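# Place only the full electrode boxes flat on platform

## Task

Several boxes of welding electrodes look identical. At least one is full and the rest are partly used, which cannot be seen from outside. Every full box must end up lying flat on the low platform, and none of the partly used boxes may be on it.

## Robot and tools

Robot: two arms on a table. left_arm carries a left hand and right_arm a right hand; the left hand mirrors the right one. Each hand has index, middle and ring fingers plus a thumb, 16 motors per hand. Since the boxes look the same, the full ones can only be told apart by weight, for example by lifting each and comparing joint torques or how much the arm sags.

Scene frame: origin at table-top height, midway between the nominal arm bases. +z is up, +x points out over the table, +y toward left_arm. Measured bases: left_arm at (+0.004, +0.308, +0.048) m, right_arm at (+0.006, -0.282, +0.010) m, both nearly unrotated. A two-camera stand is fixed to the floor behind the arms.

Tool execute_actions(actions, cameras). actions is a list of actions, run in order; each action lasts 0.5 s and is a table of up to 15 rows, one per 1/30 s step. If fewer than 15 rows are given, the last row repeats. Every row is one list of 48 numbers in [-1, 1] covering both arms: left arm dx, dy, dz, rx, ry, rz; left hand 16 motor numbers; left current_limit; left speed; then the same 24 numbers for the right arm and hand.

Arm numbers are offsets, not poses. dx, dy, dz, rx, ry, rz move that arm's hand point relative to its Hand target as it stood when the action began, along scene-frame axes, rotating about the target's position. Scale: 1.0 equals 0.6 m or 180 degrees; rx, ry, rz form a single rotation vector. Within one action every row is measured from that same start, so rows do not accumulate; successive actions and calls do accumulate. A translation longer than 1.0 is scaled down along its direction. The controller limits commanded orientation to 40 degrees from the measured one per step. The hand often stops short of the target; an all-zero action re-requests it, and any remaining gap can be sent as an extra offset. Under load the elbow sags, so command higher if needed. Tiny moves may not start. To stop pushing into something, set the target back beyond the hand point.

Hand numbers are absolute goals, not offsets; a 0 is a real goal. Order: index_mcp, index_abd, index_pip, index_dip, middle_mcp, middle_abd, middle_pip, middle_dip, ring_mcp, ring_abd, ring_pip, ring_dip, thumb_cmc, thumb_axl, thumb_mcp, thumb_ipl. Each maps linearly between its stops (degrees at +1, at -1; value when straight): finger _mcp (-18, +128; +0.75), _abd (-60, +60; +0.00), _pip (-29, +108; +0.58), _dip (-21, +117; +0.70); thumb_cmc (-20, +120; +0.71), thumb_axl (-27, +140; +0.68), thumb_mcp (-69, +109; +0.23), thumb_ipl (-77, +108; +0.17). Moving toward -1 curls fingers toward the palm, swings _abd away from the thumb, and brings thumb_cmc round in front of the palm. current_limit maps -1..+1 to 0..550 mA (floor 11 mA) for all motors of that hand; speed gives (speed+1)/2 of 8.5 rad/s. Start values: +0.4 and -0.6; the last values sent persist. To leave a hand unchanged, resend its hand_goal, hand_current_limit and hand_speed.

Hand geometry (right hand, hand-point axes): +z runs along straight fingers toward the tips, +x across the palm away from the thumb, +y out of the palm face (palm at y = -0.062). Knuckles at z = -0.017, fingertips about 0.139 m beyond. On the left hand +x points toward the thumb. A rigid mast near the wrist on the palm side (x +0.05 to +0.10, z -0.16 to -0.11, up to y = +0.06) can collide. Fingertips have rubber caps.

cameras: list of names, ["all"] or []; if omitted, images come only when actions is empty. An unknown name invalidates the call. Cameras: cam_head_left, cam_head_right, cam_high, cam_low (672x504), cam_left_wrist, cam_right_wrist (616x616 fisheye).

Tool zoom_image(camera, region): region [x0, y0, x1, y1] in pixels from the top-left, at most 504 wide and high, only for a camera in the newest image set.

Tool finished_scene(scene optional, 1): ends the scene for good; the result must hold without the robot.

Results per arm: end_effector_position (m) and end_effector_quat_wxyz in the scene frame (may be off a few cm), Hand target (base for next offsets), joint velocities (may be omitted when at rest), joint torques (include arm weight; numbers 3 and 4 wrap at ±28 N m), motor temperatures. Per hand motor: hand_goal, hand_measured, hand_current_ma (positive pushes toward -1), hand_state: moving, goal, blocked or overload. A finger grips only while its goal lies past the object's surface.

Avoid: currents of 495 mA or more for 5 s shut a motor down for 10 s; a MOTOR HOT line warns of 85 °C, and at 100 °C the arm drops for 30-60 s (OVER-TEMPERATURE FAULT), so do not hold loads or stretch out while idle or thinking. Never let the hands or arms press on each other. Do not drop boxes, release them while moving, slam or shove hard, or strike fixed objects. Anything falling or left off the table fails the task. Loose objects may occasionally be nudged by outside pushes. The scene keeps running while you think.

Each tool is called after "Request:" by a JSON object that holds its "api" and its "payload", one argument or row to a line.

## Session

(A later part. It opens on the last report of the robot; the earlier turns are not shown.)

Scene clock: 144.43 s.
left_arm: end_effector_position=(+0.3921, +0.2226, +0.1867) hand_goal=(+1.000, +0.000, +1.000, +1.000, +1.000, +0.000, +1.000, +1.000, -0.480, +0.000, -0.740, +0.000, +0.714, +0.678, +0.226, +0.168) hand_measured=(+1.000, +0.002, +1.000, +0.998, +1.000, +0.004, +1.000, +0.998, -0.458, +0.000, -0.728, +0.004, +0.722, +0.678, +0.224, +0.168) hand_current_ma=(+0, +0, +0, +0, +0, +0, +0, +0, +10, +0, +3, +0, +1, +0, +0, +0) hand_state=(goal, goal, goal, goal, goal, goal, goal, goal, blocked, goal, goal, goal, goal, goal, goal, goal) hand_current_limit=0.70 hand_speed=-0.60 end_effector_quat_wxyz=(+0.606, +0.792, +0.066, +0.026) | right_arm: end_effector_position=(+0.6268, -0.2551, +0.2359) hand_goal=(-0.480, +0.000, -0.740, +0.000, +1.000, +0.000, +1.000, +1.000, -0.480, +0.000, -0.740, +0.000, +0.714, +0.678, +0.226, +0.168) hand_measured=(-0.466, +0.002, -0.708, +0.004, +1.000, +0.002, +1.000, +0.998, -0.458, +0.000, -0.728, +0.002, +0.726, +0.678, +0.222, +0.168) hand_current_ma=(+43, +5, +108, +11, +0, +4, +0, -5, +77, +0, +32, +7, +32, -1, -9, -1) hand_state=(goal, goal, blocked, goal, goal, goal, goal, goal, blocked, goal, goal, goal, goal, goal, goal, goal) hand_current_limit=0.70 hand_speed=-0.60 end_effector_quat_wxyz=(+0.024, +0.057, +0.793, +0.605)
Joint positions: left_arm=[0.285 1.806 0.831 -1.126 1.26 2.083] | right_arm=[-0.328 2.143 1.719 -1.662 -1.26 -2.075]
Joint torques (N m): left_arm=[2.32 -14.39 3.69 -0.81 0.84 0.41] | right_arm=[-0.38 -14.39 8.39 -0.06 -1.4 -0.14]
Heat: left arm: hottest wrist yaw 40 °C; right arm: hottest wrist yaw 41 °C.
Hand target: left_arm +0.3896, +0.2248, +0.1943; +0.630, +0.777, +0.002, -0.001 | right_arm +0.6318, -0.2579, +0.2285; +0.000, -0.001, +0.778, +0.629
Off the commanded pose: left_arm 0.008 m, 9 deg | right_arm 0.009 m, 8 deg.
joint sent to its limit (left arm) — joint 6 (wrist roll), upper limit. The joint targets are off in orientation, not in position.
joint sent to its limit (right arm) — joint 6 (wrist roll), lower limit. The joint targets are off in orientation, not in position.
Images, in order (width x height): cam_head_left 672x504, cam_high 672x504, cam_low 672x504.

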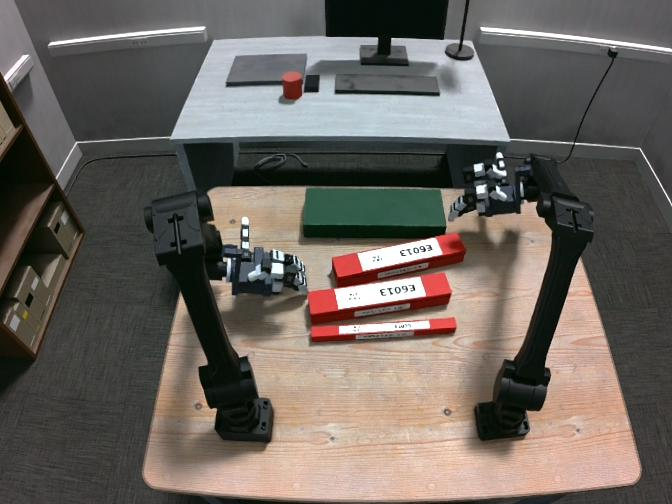

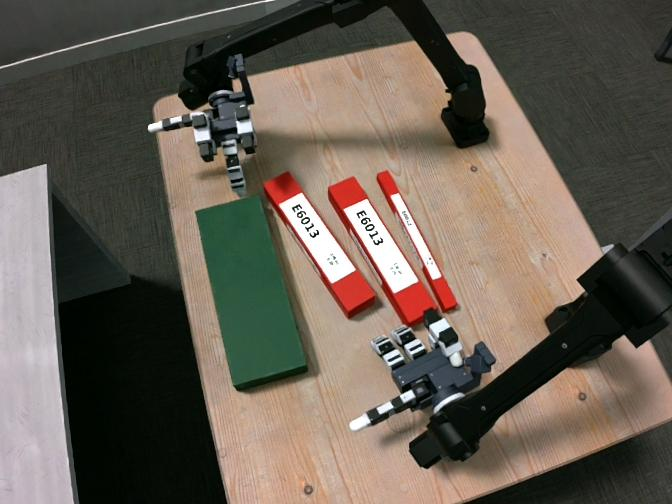

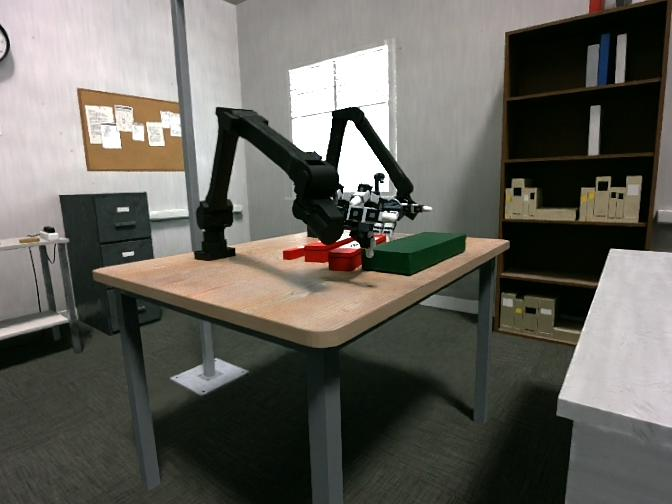

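Request:
{"api": "execute_actions", "payload": {
  "actions": [
    [[0,0,0,0,0,0,1,0,1,1,1,0,1,1,-0.48,0,-0.74,0,0.714,0.678,0.226,0.168,0.7,-0.6,-0.018,-0.03,0,0,0,0,-0.48,0,-0.74,0,1,0,1,1,-0.48,0,-0.74,0,0.714,0.678,0.226,0.168,0.7,-0.6]],
    [[0,0,0,0,0,0,1,0,1,1,1,0,1,1,-0.48,0,-0.74,0,0.714,0.678,0.226,0.168,0.7,-0.6,0,0,-0.045,0,0,0,-0.48,0,-0.74,0,1,0,1,1,-0.48,0,-0.74,0,0.714,0.678,0.226,0.168,0.7,-0.6]]
  ],
  "cameras": ["cam_head_left","cam_low","cam_high"]
}}

Request:
{"api": "zoom_image", "payload": {
  "camera": "cam_high",
  "region": [150, 80, 350, 230]
}}

Request:
{"api": "zoom_image", "payload": {
  "camera": "cam_head_left",
  "region": [400, 140, 600, 300]
}}

Scene clock: 146.33 s.
left_arm: end_effector_position=(+0.3921, +0.2226, +0.1867) hand_goal=(+1.000, +0.000, +1.000, +1.000, +1.000, +0.000, +1.000, +1.000, -0.480, +0.000, -0.740, +0.000, +0.714, +0.678, +0.226, +0.168) hand_measured=(+1.000, +0.002, +1.000, +0.998, +1.000, +0.004, +1.000, +0.998, -0.458, +0.000, -0.728, +0.004, +0.722, +0.678, +0.224, +0.168) hand_current_ma=(+0, +0, +0, +0, +0, +0, +0, +0, +10, +0, +3, +0, +1, +0, +0, +0) hand_state=(goal, goal, goal, goal, goal, goal, goal, goal, blocked, goal, goal, goal, goal, goal, goal, goal) hand_current_limit=0.70 hand_speed=-0.60 end_effector_quat_wxyz=(+0.606, +0.792, +0.066, +0.026) | right_arm: end_effector_position=(+0.6208, -0.2714, +0.2177) hand_goal=(-0.480, +0.000, -0.740, +0.000, +1.000, +0.000, +1.000, +1.000, -0.480, +0.000, -0.740, +0.000, +0.714, +0.678, +0.226, +0.168) hand_measured=(-0.466, +0.002, -0.708, +0.004, +1.000, +0.002, +1.000, +0.998, -0.458, +0.000, -0.728, +0.002, +0.726, +0.678, +0.222, +0.168) hand_current_ma=(+43, +5, +108, +11, +0, +4, +0, -5, +77, +0, +32, +7, +32, -1, -9, -1) hand_state=(goal, goal, blocked, goal, goal, goal, goal, goal, blocked, goal, goal, goal, goal, goal, goal, goal) hand_current_limit=0.70 hand_speed=-0.60 end_effector_quat_wxyz=(+0.039, +0.060, +0.798, +0.598)
Joint positions: left_arm=[0.285 1.806 0.831 -1.126 1.26 2.083] | right_arm=[-0.358 2.145 1.679 -1.597 -1.246 -2.075]
Joint torques (N m): left_arm=[2.26 -14.39 3.7 -0.8 0.83 0.4] | right_arm=[-0.73 -13.98 6.37 -0.02 -1.38 -0.14]
Heat: left arm: hottest wrist yaw 40 °C; right arm: hottest wrist yaw 41 °C.
Hand target: left_arm +0.3896, +0.2248, +0.1943; +0.630, +0.777, +0.002, -0.001 | right_arm +0.6209, -0.2759, +0.2016; +0.000, -0.001, +0.778, +0.629
Off the commanded pose: left_arm 0.008 m, 9 deg | right_arm 0.017 m, 9 deg.
joint sent to its limit (left arm) — joint 6 (wrist roll), upper limit. The joint targets are off in orientation, not in position.
joint sent to its limit (right arm) — joint 6 (wrist roll), lower limit. The joint targets are off in orientation, not in position.
Images, in order (width x height): cam_head_left 672x504, cam_high 672x504, cam_low 672x504.

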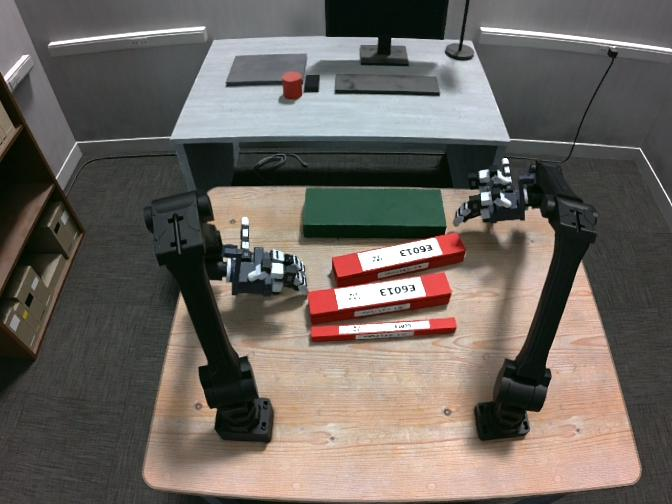

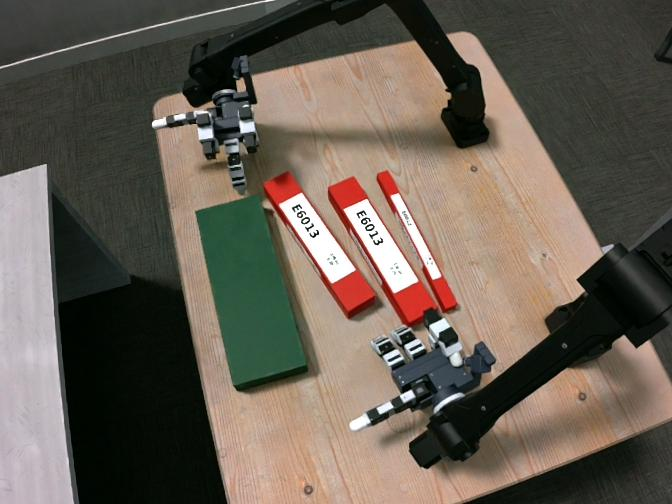

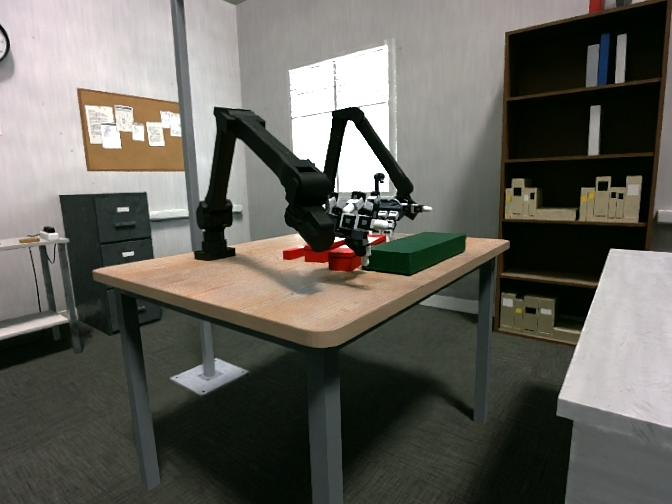

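Scaled by 2.520.

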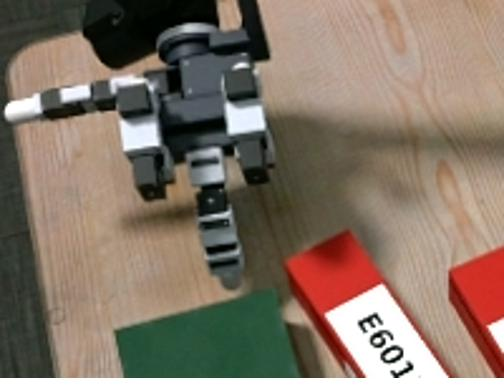

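Scaled by 2.520.

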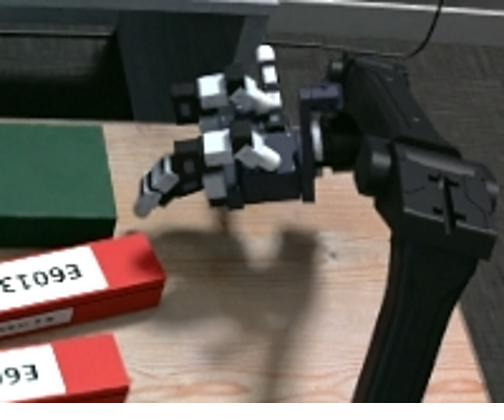

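Request:
{"api": "execute_actions", "payload": {
  "actions": [
    [[0,0,0,0,0,0,1,0,1,1,1,0,1,1,-0.48,0,-0.74,0,0.714,0.678,0.226,0.168,0.7,-0.6,0,0,-0.018,0,0,0,-0.48,0,-0.74,0,1,0,1,1,-0.48,0,-0.74,0,0.714,0.678,0.226,0.168,0.7,-0.6]],
    [[0,0,0,0,0,0,1,0,1,1,1,0,1,1,-0.48,0,-0.74,0,0.714,0.678,0.226,0.168,0.7,-0.6,0,0,0,0,0,0,-0.48,0,-0.74,0,1,0,1,1,-0.48,0,-0.74,0,0.714,0.678,0.226,0.168,0.7,-0.6]]
  ]
}}

Scene clock: 147.93 s.
left_arm: end_effector_position=(+0.3921, +0.2226, +0.1867) hand_goal=(+1.000, +0.000, +1.000, +1.000, +1.000, +0.000, +1.000, +1.000, -0.480, +0.000, -0.740, +0.000, +0.714, +0.678, +0.226, +0.168) hand_measured=(+1.000, +0.002, +1.000, +0.998, +1.000, +0.004, +1.000, +0.998, -0.458, +0.000, -0.728, +0.004, +0.722, +0.678, +0.224, +0.168) hand_current_ma=(+0, +0, +0, +0, +0, +0, +0, +0, +10, +0, +3, +0, +1, +0, +0, +0) hand_state=(goal, goal, goal, goal, goal, goal, goal, goal, blocked, goal, goal, goal, goal, goal, goal, goal) hand_current_limit=0.70 hand_speed=-0.60 end_effector_quat_wxyz=(+0.606, +0.792, +0.066, +0.026) | right_arm: end_effector_position=(+0.6209, -0.2714, +0.2049) hand_goal=(-0.480, +0.000, -0.740, +0.000, +1.000, +0.000, +1.000, +1.000, -0.480, +0.000, -0.740, +0.000, +0.714, +0.678, +0.226, +0.168) hand_measured=(-0.466, +0.002, -0.708, +0.004, +1.000, +0.002, +1.000, +0.998, -0.458, +0.000, -0.728, +0.002, +0.726, +0.678, +0.222, +0.168) hand_current_ma=(+43, +5, +108, +11, +0, +4, +0, -5, +77, +0, +32, +7, +32, -1, -9, -1) hand_state=(goal, goal, blocked, goal, goal, goal, goal, goal, blocked, goal, goal, goal, goal, goal, goal, goal) hand_current_limit=0.70 hand_speed=-0.60 end_effector_quat_wxyz=(+0.037, +0.062, +0.798, +0.598)
Joint positions: left_arm=[0.285 1.806 0.831 -1.126 1.26 2.083] | right_arm=[-0.358 2.162 1.671 -1.576 -1.246 -2.075]
Joint torques (N m): left_arm=[2.14 -14.39 3.7 -0.79 0.84 0.41] | right_arm=[-0.73 -14.21 6.42 -0.05 -1.37 -0.14]
Heat: left arm: hottest wrist yaw 40 °C; right arm: hottest wrist yaw 41 °C.
Hand target: left_arm +0.3896, +0.2248, +0.1943; +0.630, +0.777, +0.002, -0.001 | right_arm +0.6210, -0.2759, +0.1908; +0.000, -0.001, +0.778, +0.629
Off the commanded pose: left_arm 0.008 m, 9 deg | right_arm 0.015 m, 9 deg.
joint sent to its limit (left arm) — joint 6 (wrist roll), upper limit. The joint targets are off in orientation, not in position.
joint sent to its limit (right arm) — joint 6 (wrist roll), lower limit. The joint targets are off in orientation, not in position.

Request:
{"api": "execute_actions", "payload": {
  "actions": [
    [[0,0,0,0,0,0,1,0,1,1,1,0,1,1,-0.48,0,-0.74,0,0.714,0.678,0.226,0.168,0.7,-0.6,-0.05,0,0,0,0,0,-0.48,0,-0.74,0,1,0,1,1,-0.48,0,-0.74,0,0.714,0.678,0.226,0.168,0.7,-0.6]],
    [[0,0,0,0,0,0,1,0,1,1,1,0,1,1,-0.48,0,-0.74,0,0.714,0.678,0.226,0.168,0.7,-0.6,-0.03,0,0,0,0,0,-0.48,0,-0.74,0,1,0,1,1,-0.48,0,-0.74,0,0.714,0.678,0.226,0.168,0.7,-0.6]],
    [[0,0,0,0,0,0,1,0,1,1,1,0,1,1,-0.48,0,-0.74,0,0.714,0.678,0.226,0.168,0.7,-0.6,-0.03,0,0,0,0,0,-0.48,0,-0.74,0,1,0,1,1,-0.48,0,-0.74,0,0.714,0.678,0.226,0.168,0.7,-0.6]]
  ],
  "cameras": ["cam_head_left","cam_high"]
}}

Request:
{"api": "zoom_image", "payload": {
  "camera": "cam_high",
  "region": [150, 80, 350, 230]
}}

Request:
{"api": "zoom_image", "payload": {
  "camera": "cam_head_left",
  "region": [400, 140, 600, 300]
}}

Scene clock: 150.37 s.
left_arm: end_effector_position=(+0.3921, +0.2226, +0.1867) hand_goal=(+1.000, +0.000, +1.000, +1.000, +1.000, +0.000, +1.000, +1.000, -0.480, +0.000, -0.740, +0.000, +0.714, +0.678, +0.226, +0.168) hand_measured=(+1.000, +0.002, +1.000, +0.998, +1.000, +0.004, +1.000, +0.998, -0.458, +0.000, -0.728, +0.004, +0.722, +0.678, +0.224, +0.168) hand_current_ma=(+0, +0, +0, +0, +0, +0, +0, +0, +10, +0, +3, +0, +1, +0, +0, +0) hand_state=(goal, goal, goal, goal, goal, goal, goal, goal, blocked, goal, goal, goal, goal, goal, goal, goal) hand_current_limit=0.70 hand_speed=-0.60 end_effector_quat_wxyz=(+0.606, +0.792, +0.066, +0.026) | right_arm: end_effector_position=(+0.5605, -0.2730, +0.1919) hand_goal=(-0.480, +0.000, -0.740, +0.000, +1.000, +0.000, +1.000, +1.000, -0.480, +0.000, -0.740, +0.000, +0.714, +0.678, +0.226, +0.168) hand_measured=(-0.466, +0.002, -0.708, +0.004, +0.996, +0.038, +0.992, +0.998, -0.458, +0.000, -0.728, +0.004, +0.726, +0.678, +0.224, +0.168) hand_current_ma=(+45, +5, +104, +11, -12, +109, -20, -3, +77, +0, +32, +7, +36, -1, -9, -1) hand_state=(goal, goal, blocked, goal, goal, blocked, goal, goal, blocked, goal, goal, goal, goal, goal, goal, goal) hand_current_limit=0.70 hand_speed=-0.60 end_effector_quat_wxyz=(+0.044, +0.076, +0.798, +0.597)
Joint positions: left_arm=[0.285 1.806 0.831 -1.126 1.26 2.083] | right_arm=[-0.395 2.041 1.418 -1.459 -1.238 -2.085]
Joint torques (N m): left_arm=[2.14 -14.33 3.66 -0.83 0.83 0.4] | right_arm=[-0.85 -14.74 4.93 -0.39 -0.83 -0.04]
Heat: left arm: hottest wrist yaw 39 °C; right arm: hottest wrist yaw 41 °C.
Hand target: left_arm +0.3896, +0.2248, +0.1943; +0.630, +0.777, +0.002, -0.001 | right_arm +0.5550, -0.2759, +0.1908; +0.000, -0.001, +0.778, +0.629
Off the commanded pose: left_arm 0.008 m, 9 deg | right_arm 0.006 m, 11 deg.
joint sent to its limit (left arm) — joint 6 (wrist roll), upper limit. The joint targets are off in orientation, not in position.
joint sent to its limit (right arm) — joint 6 (wrist roll), lower limit. The joint targets are off in orientation, not in position.
Images, in order (width x height): cam_head_left 672x504, cam_high 672x504.

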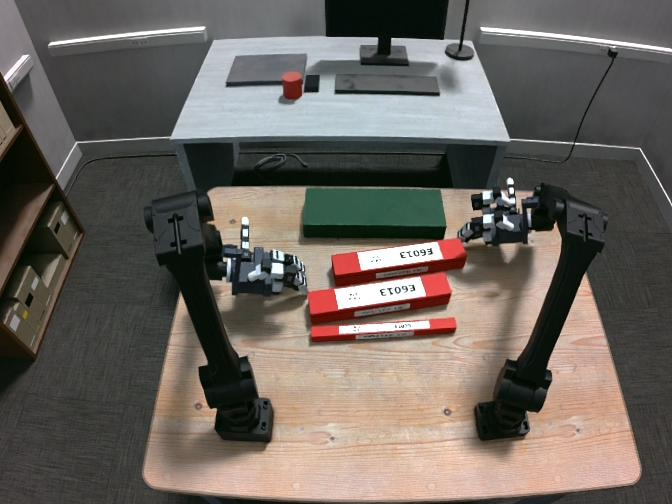

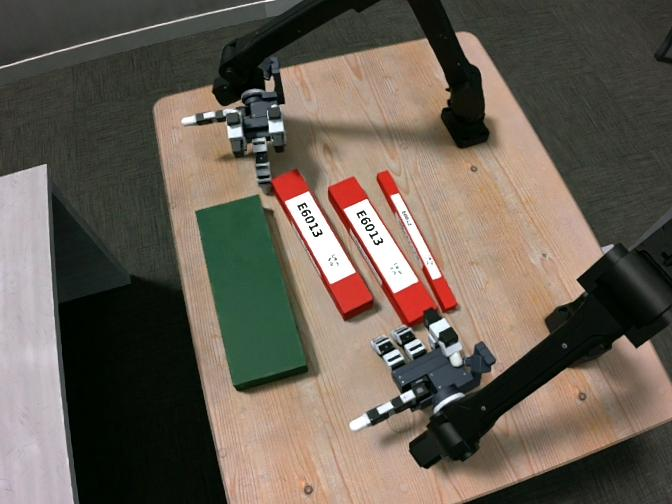

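Scaled by 2.520.

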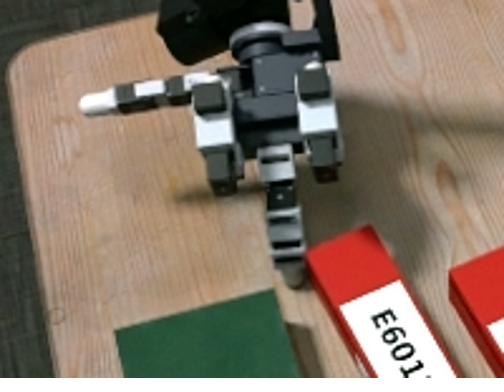

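Scaled by 2.520.

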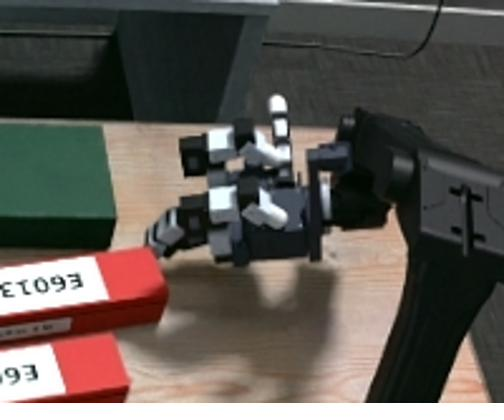

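Request:
{"api": "execute_actions", "payload": {
  "actions": [
    [[0,0,0,0,0,0,1,0,1,1,1,0,1,1,-0.48,0,-0.74,0,0.714,0.678,0.226,0.168,0.7,-0.6,-0.03,0,0.01,0,0,0,-0.48,0,-0.74,0,1,0,1,1,-0.48,0,-0.74,0,0.714,0.678,0.226,0.168,0.7,-0.6]],
    [[0,0,0,0,0,0,1,0,1,1,1,0,1,1,-0.48,0,-0.74,0,0.714,0.678,0.226,0.168,0.7,-0.6,-0.03,0,0,0,0,0,-0.48,0,-0.74,0,1,0,1,1,-0.48,0,-0.74,0,0.714,0.678,0.226,0.168,0.7,-0.6]]
  ],
  "cameras": ["cam_head_left","cam_high"]
}}

Request:
{"api": "zoom_image", "payload": {
  "camera": "cam_high",
  "region": [180, 80, 380, 230]
}}

Request:
{"api": "zoom_image", "payload": {
  "camera": "cam_head_left",
  "region": [300, 180, 500, 330]
}}

Scene clock: 152.10 s.
left_arm: end_effector_position=(+0.3921, +0.2226, +0.1867) hand_goal=(+1.000, +0.000, +1.000, +1.000, +1.000, +0.000, +1.000, +1.000, -0.480, +0.000, -0.740, +0.000, +0.714, +0.678, +0.226, +0.168) hand_measured=(+1.000, +0.002, +1.000, +0.998, +1.000, +0.004, +1.000, +0.998, -0.458, +0.000, -0.728, +0.004, +0.722, +0.678, +0.224, +0.168) hand_current_ma=(+0, +0, +0, +0, +0, +0, +0, +0, +10, +0, +3, +0, +1, +0, +0, +0) hand_state=(goal, goal, goal, goal, goal, goal, goal, goal, blocked, goal, goal, goal, goal, goal, goal, goal) hand_current_limit=0.70 hand_speed=-0.60 end_effector_quat_wxyz=(+0.606, +0.792, +0.066, +0.026) | right_arm: end_effector_position=(+0.5237, -0.2733, +0.1940) hand_goal=(-0.480, +0.000, -0.740, +0.000, +1.000, +0.000, +1.000, +1.000, -0.480, +0.000, -0.740, +0.000, +0.714, +0.678, +0.226, +0.168) hand_measured=(-0.466, +0.002, -0.708, +0.004, +1.000, +0.038, +1.000, +0.998, -0.458, +0.000, -0.728, +0.004, +0.726, +0.678, +0.224, +0.168) hand_current_ma=(+45, +5, +104, +11, +0, +113, +0, -2, +77, +0, +32, +7, +36, -1, -9, -1) hand_state=(goal, goal, blocked, goal, goal, blocked, goal, goal, blocked, goal, goal, goal, goal, goal, goal, goal) hand_current_limit=0.70 hand_speed=-0.60 end_effector_quat_wxyz=(+0.043, +0.087, +0.801, +0.591)
Joint positions: left_arm=[0.285 1.806 0.831 -1.126 1.26 2.083] | right_arm=[-0.422 1.956 1.287 -1.425 -1.219 -2.085]
Joint torques (N m): left_arm=[2.2 -14.39 3.69 -0.79 0.84 0.4] | right_arm=[-0.79 -14.04 4.9 -0.44 -1.09 -0.03]
Heat: left arm: hottest wrist yaw 39 °C; right arm: hottest wrist yaw 40 °C.
Hand target: left_arm +0.3896, +0.2248, +0.1943; +0.630, +0.777, +0.002, -0.001 | right_arm +0.5189, -0.2759, +0.1968; +0.000, -0.001, +0.777, +0.629
Off the commanded pose: left_arm 0.008 m, 9 deg | right_arm 0.006 m, 12 deg.
joint sent to its limit (left arm) — joint 6 (wrist roll), upper limit. The joint targets are off in orientation, not in position.
joint sent to its limit (right arm) — joint 6 (wrist roll), lower limit. The joint targets are off in orientation, not in position.
Images, in order (width x height): cam_head_left 672x504, cam_high 672x504.

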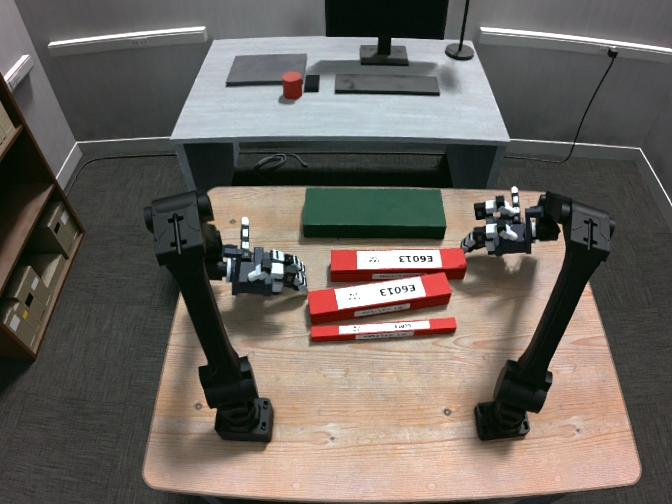

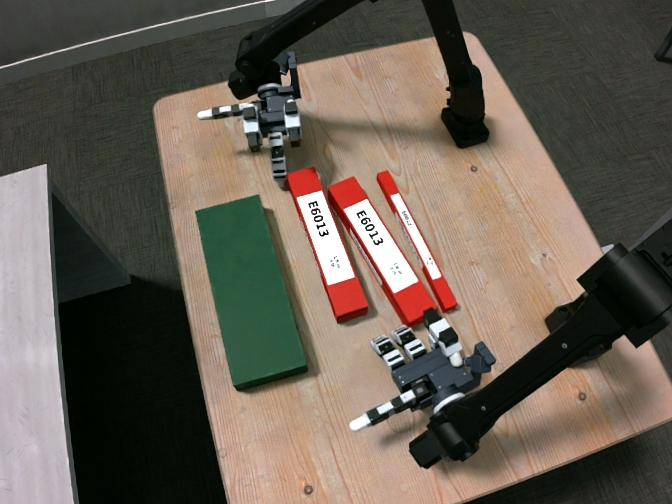

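Scaled by 2.520.

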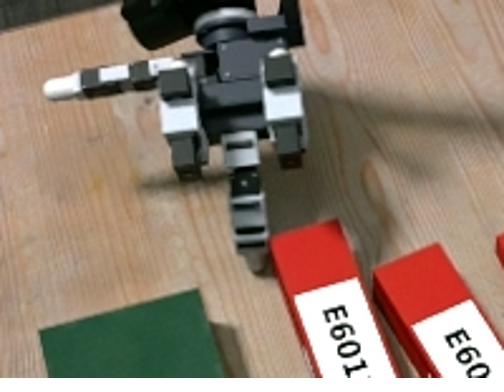

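Scaled by 2.520.

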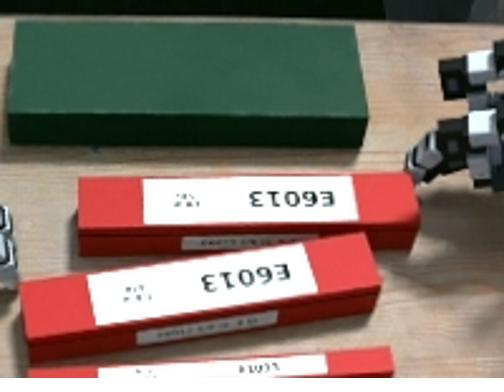

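Request:
{"api": "execute_actions", "payload": {
  "actions": [
    [[0,0,0,0,0,0,1,0,1,1,1,0,1,1,-0.48,0,-0.74,0,0.714,0.678,0.226,0.168,0.7,-0.6,0.03,-0.05,0,0,0,0,-0.48,0,-0.74,0,1,0,1,1,-0.48,0,-0.74,0,0.714,0.678,0.226,0.168,0.7,-0.6]],
    [[0,0,0,0,0,0,1,0,1,1,1,0,1,1,-0.48,0,-0.74,0,0.714,0.678,0.226,0.168,0.7,-0.6,-0.02,-0.035,0,0,0,0,1,0,1,1,1,0,1,1,-0.48,0,-0.74,0,0.714,0.678,0.226,0.168,0.7,-0.3]],
    [[0,0,0,0,0,0,1,0,1,1,1,0,1,1,-0.48,0,-0.74,0,0.714,0.678,0.226,0.168,0.7,-0.6,-0.08,0,0,0,0,0,1,0,1,1,1,0,1,1,-0.48,0,-0.74,0,0.714,0.678,0.226,0.168,0.7,-0.3]],
    [[0,0,0,0,0,0,1,0,1,1,1,0,1,1,-0.48,0,-0.74,0,0.714,0.678,0.226,0.168,0.7,-0.6,-0.045,0.02,0,0,0,0,1,0,1,1,1,0,1,1,-0.48,0,-0.74,0,0.714,0.678,0.226,0.168,0.7,-0.3]]
  ],
  "cameras": ["cam_head_left","cam_high","cam_low"]
}}

Request:
{"api": "zoom_image", "payload": {
  "camera": "cam_high",
  "region": [180, 80, 380, 230]
}}

Request:
{"api": "zoom_image", "payload": {
  "camera": "cam_head_left",
  "region": [380, 180, 580, 330]
}}

Request:
{"api": "zoom_image", "payload": {
  "camera": "cam_low",
  "region": [280, 170, 480, 320]
}}

Scene clock: 156.93 s.
left_arm: end_effector_position=(+0.3921, +0.2226, +0.1867) hand_goal=(+1.000, +0.000, +1.000, +1.000, +1.000, +0.000, +1.000, +1.000, -0.480, +0.000, -0.740, +0.000, +0.714, +0.678, +0.226, +0.168) hand_measured=(+1.000, +0.002, +1.000, +0.998, +1.000, +0.004, +1.000, +0.998, -0.458, +0.000, -0.728, +0.004, +0.722, +0.678, +0.224, +0.168) hand_current_ma=(+0, +0, +0, +0, +0, +0, +0, +0, +10, +0, +3, +0, +1, +0, +0, +0) hand_state=(goal, goal, goal, goal, goal, goal, goal, goal, blocked, goal, goal, goal, goal, goal, goal, goal) hand_current_limit=0.70 hand_speed=-0.60 end_effector_quat_wxyz=(+0.606, +0.792, +0.066, +0.026) | right_arm: end_effector_position=(+0.4526, -0.3103, +0.1935) hand_goal=(+1.000, +0.000, +1.000, +1.000, +1.000, +0.000, +1.000, +1.000, -0.480, +0.000, -0.740, +0.000, +0.714, +0.678, +0.226, +0.168) hand_measured=(+1.000, +0.004, +0.998, +1.000, +1.000, +0.004, +0.998, +0.998, -0.458, +0.000, -0.728, +0.004, +0.726, +0.678, +0.224, +0.168) hand_current_ma=(+0, +7, -2, -1, +0, +6, -2, -2, +77, +0, +32, +7, +34, -1, -9, -1) hand_state=(goal, goal, goal, goal, goal, goal, goal, goal, blocked, goal, goal, goal, goal, goal, goal, goal) hand_current_limit=0.70 hand_speed=-0.30 end_effector_quat_wxyz=(+0.047, +0.145, +0.813, +0.562)
Joint positions: left_arm=[0.285 1.806 0.831 -1.126 1.26 2.083] | right_arm=[-0.568 1.799 1.078 -1.412 -1.126 -2.087]
Joint torques (N m): left_arm=[2.2 -14.33 3.66 -0.79 0.84 0.4] | right_arm=[-1.14 -11.69 5.09 -0.21 -1.21 -0.02]
Heat: left arm: hottest wrist yaw 39 °C; right arm: hottest wrist yaw 40 °C.
Hand target: left_arm +0.3896, +0.2248, +0.1943; +0.630, +0.777, +0.002, -0.001 | right_arm +0.4499, -0.3150, +0.1967; +0.000, +0.000, +0.778, +0.629
Off the commanded pose: left_arm 0.008 m, 9 deg | right_arm 0.006 m, 20 deg.
joint sent to its limit (left arm) — joint 6 (wrist roll), upper limit. The joint targets are off in orientation, not in position.
joint sent to its limit (right arm) — joint 6 (wrist roll), lower limit. The joint targets are off in orientation, not in position.
Images, in order (width x height): cam_head_left 672x504, cam_high 672x504, cam_low 672x504.

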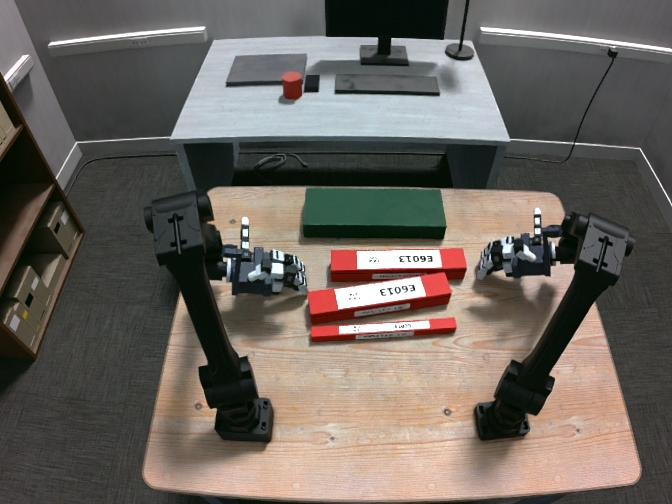

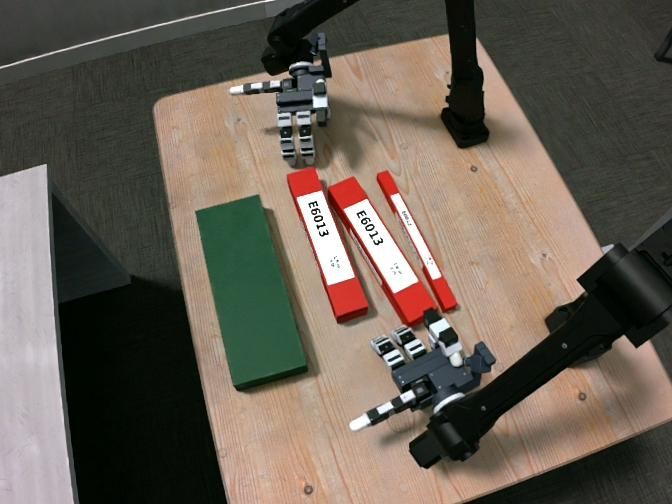

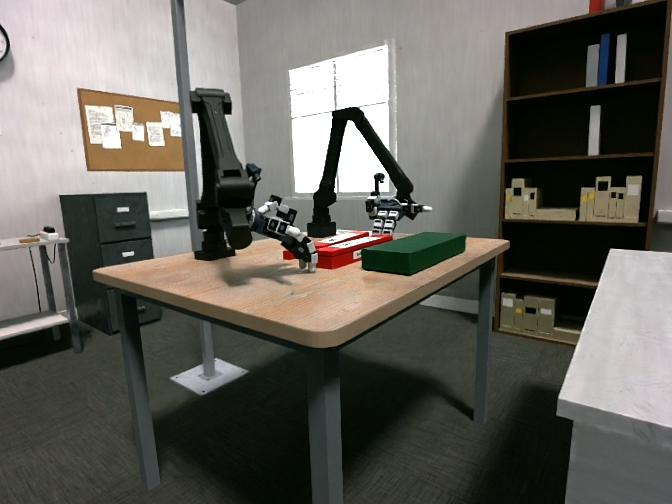

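Scaled by 2.520.

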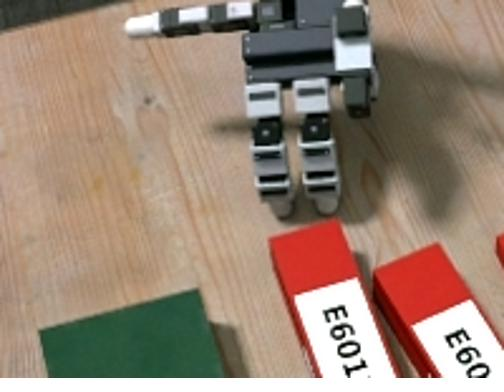

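Scaled by 2.520.

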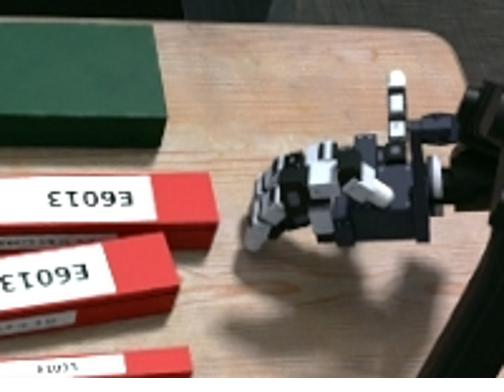

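Scaled by 2.520.

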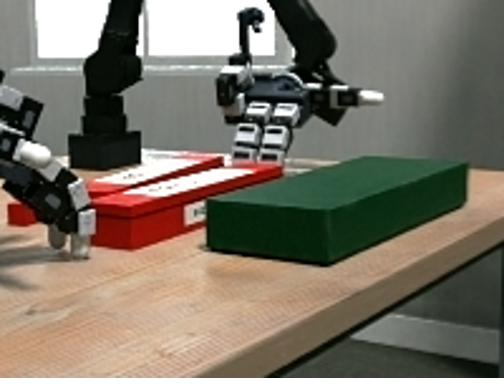

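Request:
{"api": "execute_actions", "payload": {
  "actions": [
    [[0,0.05,0,0,0,0,1,0,1,1,1,0,1,1,-0.48,0,-0.74,0,0.714,0.678,0.226,0.168,0.7,-0.6,0.01,0.03,0,0,0,0,1,0,1,1,1,0,1,1,-0.48,0,-0.74,0,0.714,0.678,0.226,0.168,0.7,-0.3]],
    [[0.05,0,0,0,0,0,1,0,1,1,1,0,1,1,-0.48,0,-0.74,0,0.714,0.678,0.226,0.168,0.7,-0.6,0,0.03,0,0,0,0,1,0,1,1,1,0,1,1,-0.48,0,-0.74,0,0.714,0.678,0.226,0.168,0.7,-0.3]],
    [[0.05,0,0,0,0,0,1,0,1,1,1,0,1,1,-0.48,0,-0.74,0,0.714,0.678,0.226,0.168,0.7,-0.6,0,0.03,0,0,0,0,1,0,1,1,1,0,1,1,-0.48,0,-0.74,0,0.714,0.678,0.226,0.168,0.7,-0.3]]
  ],
  "cameras": ["cam_head_left","cam_high","cam_low"]
}}

Request:
{"api": "zoom_image", "payload": {
  "camera": "cam_head_left",
  "region": [380, 180, 580, 330]
}}

Request:
{"api": "zoom_image", "payload": {
  "camera": "cam_head_left",
  "region": [200, 180, 400, 330]
}}

Request:
{"api": "zoom_image", "payload": {
  "camera": "cam_high",
  "region": [180, 80, 380, 230]
}}

Scene clock: 159.70 s.
left_arm: end_effector_position=(+0.4410, +0.2547, +0.1953) hand_goal=(+1.000, +0.000, +1.000, +1.000, +1.000, +0.000, +1.000, +1.000, -0.480, +0.000, -0.740, +0.000, +0.714, +0.678, +0.226, +0.168) hand_measured=(+1.000, +0.002, +1.000, +0.998, +1.000, +0.002, +1.000, +0.998, -0.458, +0.000, -0.728, +0.004, +0.722, +0.678, +0.224, +0.168) hand_current_ma=(+0, +0, +0, +0, +0, +0, +0, +0, +10, +0, +3, +0, +1, +0, +0, +0) hand_state=(goal, goal, goal, goal, goal, goal, goal, goal, blocked, goal, goal, goal, goal, goal, goal, goal) hand_current_limit=0.70 hand_speed=-0.60 end_effector_quat_wxyz=(+0.598, +0.797, +0.077, +0.039) | right_arm: end_effector_position=(+0.4580, -0.2760, +0.1989) hand_goal=(+1.000, +0.000, +1.000, +1.000, +1.000, +0.000, +1.000, +1.000, -0.480, +0.000, -0.740, +0.000, +0.714, +0.678, +0.226, +0.168) hand_measured=(+1.000, +0.004, +0.998, +1.000, +1.000, -0.014, +1.000, +1.000, -0.458, +0.000, -0.728, +0.004, +0.726, +0.678, +0.224, +0.168) hand_current_ma=(+0, +6, -2, -1, +1, -34, +1, +0, +77, +0, +32, +7, +34, -1, -9, -1) hand_state=(goal, goal, goal, goal, goal, goal, goal, goal, blocked, goal, goal, goal, goal, goal, goal, goal) hand_current_limit=0.70 hand_speed=-0.30 end_effector_quat_wxyz=(+0.054, +0.109, +0.806, +0.579)
Joint positions: left_arm=[0.329 1.864 0.985 -1.21 1.24 2.083] | right_arm=[-0.485 1.799 1.068 -1.363 -1.188 -2.087]
Joint torques (N m): left_arm=[1.03 -12.45 6.87 -0.91 1.05 0.4] | right_arm=[2.32 -10.64 4.72 -0.1 -1.83 -0.02]
Heat: left arm: hottest wrist yaw 38 °C; right arm: hottest wrist yaw 40 °C.
Hand target: left_arm +0.4496, +0.2548, +0.1945; +0.630, +0.777, +0.002, -0.001 | right_arm +0.4559, -0.2609, +0.1967; +0.000, -0.001, +0.778, +0.629
Off the commanded pose: left_arm 0.009 m, 11 deg | right_arm 0.015 m, 15 deg.
joint sent to its limit (left arm) — joint 6 (wrist roll), upper limit. The joint targets are off in orientation, not in position.
joint sent to its limit (right arm) — joint 6 (wrist roll), lower limit. The joint targets are off in orientation, not in position.
Images, in order (width x height): cam_head_left 672x504, cam_high 672x504, cam_low 672x504.

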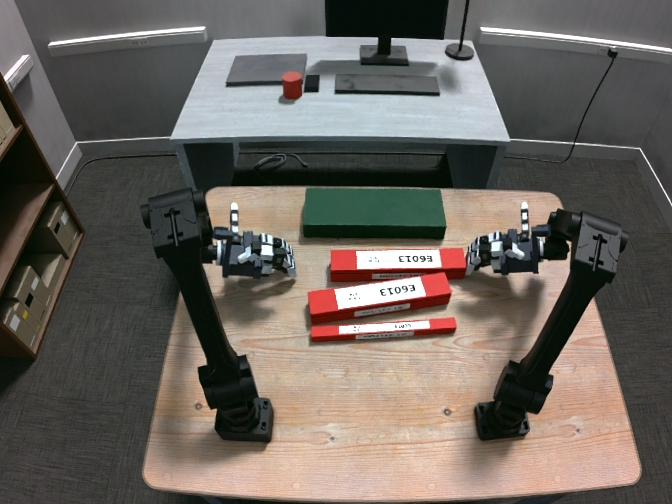

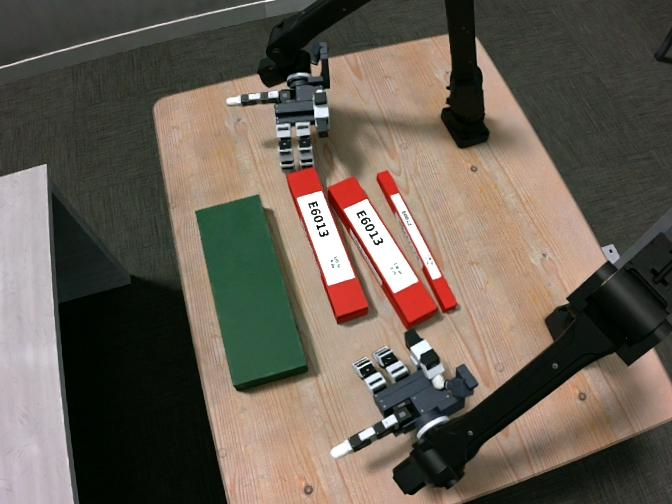

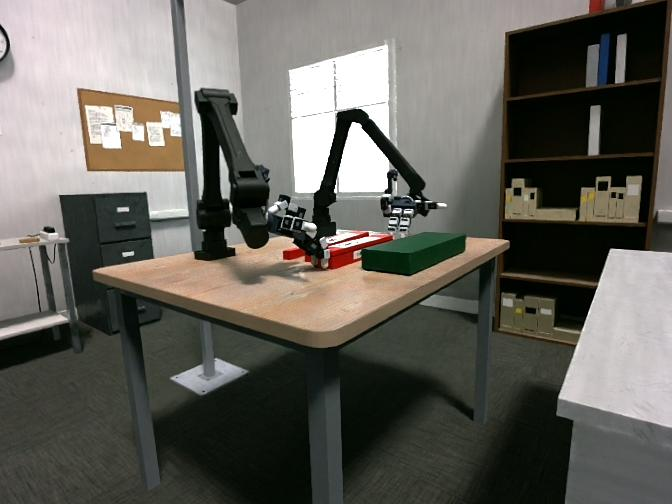

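Scaled by 2.520.

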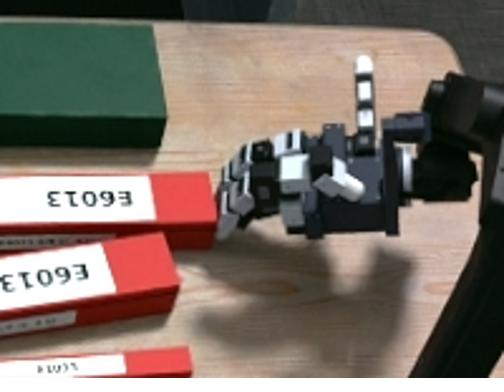

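Scaled by 2.520.

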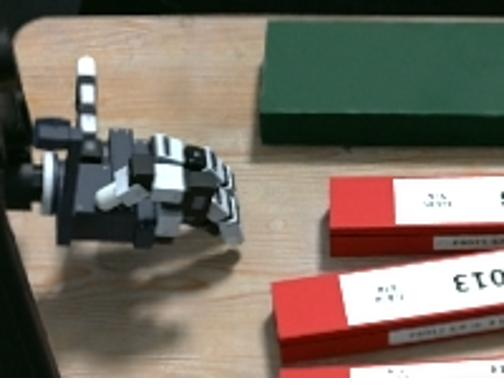

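Scaled by 2.520.

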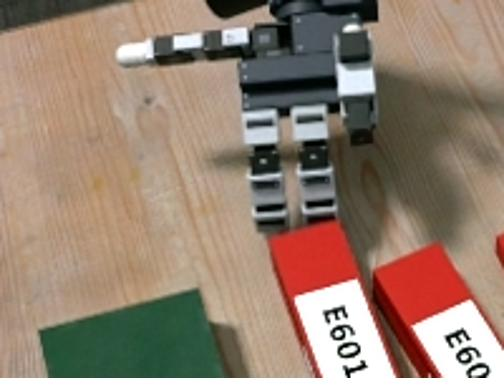

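Request:
{"api": "execute_actions", "payload": {
  "actions": [
    [[0.01,0,0,0,0,0,1,0,1,1,1,0,1,1,-0.48,0,-0.74,0,0.714,0.678,0.226,0.168,0.7,-0.6,0,0.02,0,0,0,0,1,0,1,1,1,0,1,1,-0.48,0,-0.74,0,0.714,0.678,0.226,0.168,0.7,-0.3]],
    [[0.01,0,0,0,0,0,1,0,1,1,1,0,1,1,-0.48,0,-0.74,0,0.714,0.678,0.226,0.168,0.7,-0.6,0,0.02,0,0,0,0,1,0,1,1,1,0,1,1,-0.48,0,-0.74,0,0.714,0.678,0.226,0.168,0.7,-0.3]],
    [[0,0,0,0,0,0,1,0,1,1,1,0,1,1,-0.48,0,-0.74,0,0.714,0.678,0.226,0.168,0.7,-0.6,0,0.02,0,0,0,0,1,0,1,1,1,0,1,1,-0.48,0,-0.74,0,0.714,0.678,0.226,0.168,0.7,-0.3]]
  ],
  "cameras": ["cam_head_left","cam_high"]
}}

Request:
{"api": "zoom_image", "payload": {
  "camera": "cam_head_left",
  "region": [280, 180, 480, 330]
}}

Scene clock: 161.97 s.
left_arm: end_effector_position=(+0.4530, +0.2554, +0.1954) hand_goal=(+1.000, +0.000, +1.000, +1.000, +1.000, +0.000, +1.000, +1.000, -0.480, +0.000, -0.740, +0.000, +0.714, +0.678, +0.226, +0.168) hand_measured=(+1.000, +0.002, +1.000, +0.998, +1.000, +0.002, +1.000, +0.998, -0.458, +0.000, -0.728, +0.004, +0.722, +0.678, +0.224, +0.168) hand_current_ma=(+0, +0, +0, +0, +0, +0, +0, +0, +10, +0, +3, +0, +1, +0, +0, +0) hand_state=(goal, goal, goal, goal, goal, goal, goal, goal, blocked, goal, goal, goal, goal, goal, goal, goal) hand_current_limit=0.70 hand_speed=-0.60 end_effector_quat_wxyz=(+0.599, +0.796, +0.074, +0.038) | right_arm: end_effector_position=(+0.4573, -0.2368, +0.2010) hand_goal=(+1.000, +0.000, +1.000, +1.000, +1.000, +0.000, +1.000, +1.000, -0.480, +0.000, -0.740, +0.000, +0.714, +0.678, +0.226, +0.168) hand_measured=(+1.000, +0.004, +0.998, +1.000, +1.000, +0.002, +1.000, +1.000, -0.458, +0.000, -0.728, +0.004, +0.726, +0.678, +0.224, +0.168) hand_current_ma=(+0, +6, -2, -1, +1, +3, +1, +0, +77, +0, +32, +7, +34, -1, -9, -1) hand_state=(goal, goal, goal, goal, goal, goal, goal, goal, blocked, goal, goal, goal, goal, goal, goal, goal) hand_current_limit=0.70 hand_speed=-0.30 end_effector_quat_wxyz=(+0.047, +0.069, +0.803, +0.590)
Joint positions: left_arm=[0.321 1.888 1.025 -1.226 1.243 2.083] | right_arm=[-0.395 1.799 1.059 -1.328 -1.223 -2.087]
Joint torques (N m): left_arm=[0.85 -12.92 7.01 -0.91 1.07 0.41] | right_arm=[1.96 -9.82 4.85 -0.31 -2.33 -0.01]
Heat: left arm: hottest wrist yaw 38 °C; right arm: hottest wrist yaw 40 °C.
Hand target: left_arm +0.4616, +0.2548, +0.1944; +0.630, +0.777, +0.002, -0.001 | right_arm +0.4559, -0.2249, +0.1967; +0.000, -0.001, +0.778, +0.629
Off the commanded pose: left_arm 0.009 m, 10 deg | right_arm 0.013 m, 11 deg.
joint sent to its limit (left arm) — joint 6 (wrist roll), upper limit. The joint targets are off in orientation, not in position.
joint sent to its limit (right arm) — joint 6 (wrist roll), lower limit. The joint targets are off in orientation, not in position.
Images, in order (width x height): cam_head_left 672x504, cam_high 672x504.

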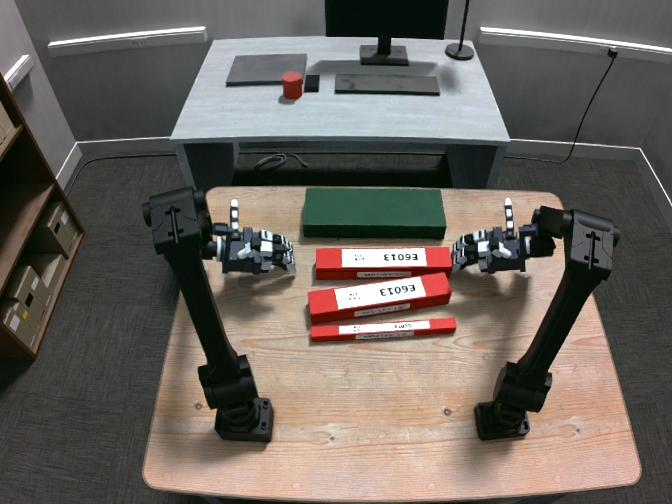

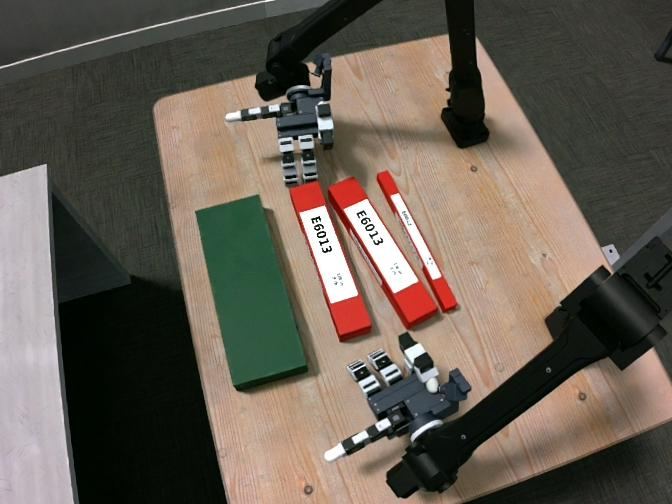

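Scaled by 2.520.

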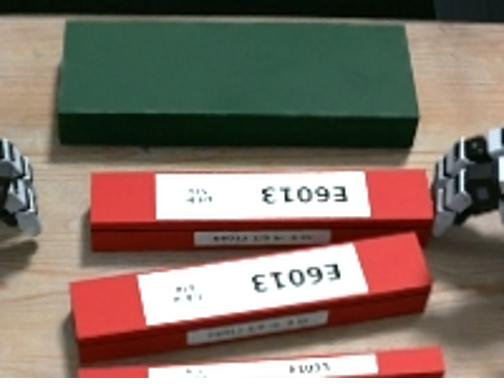

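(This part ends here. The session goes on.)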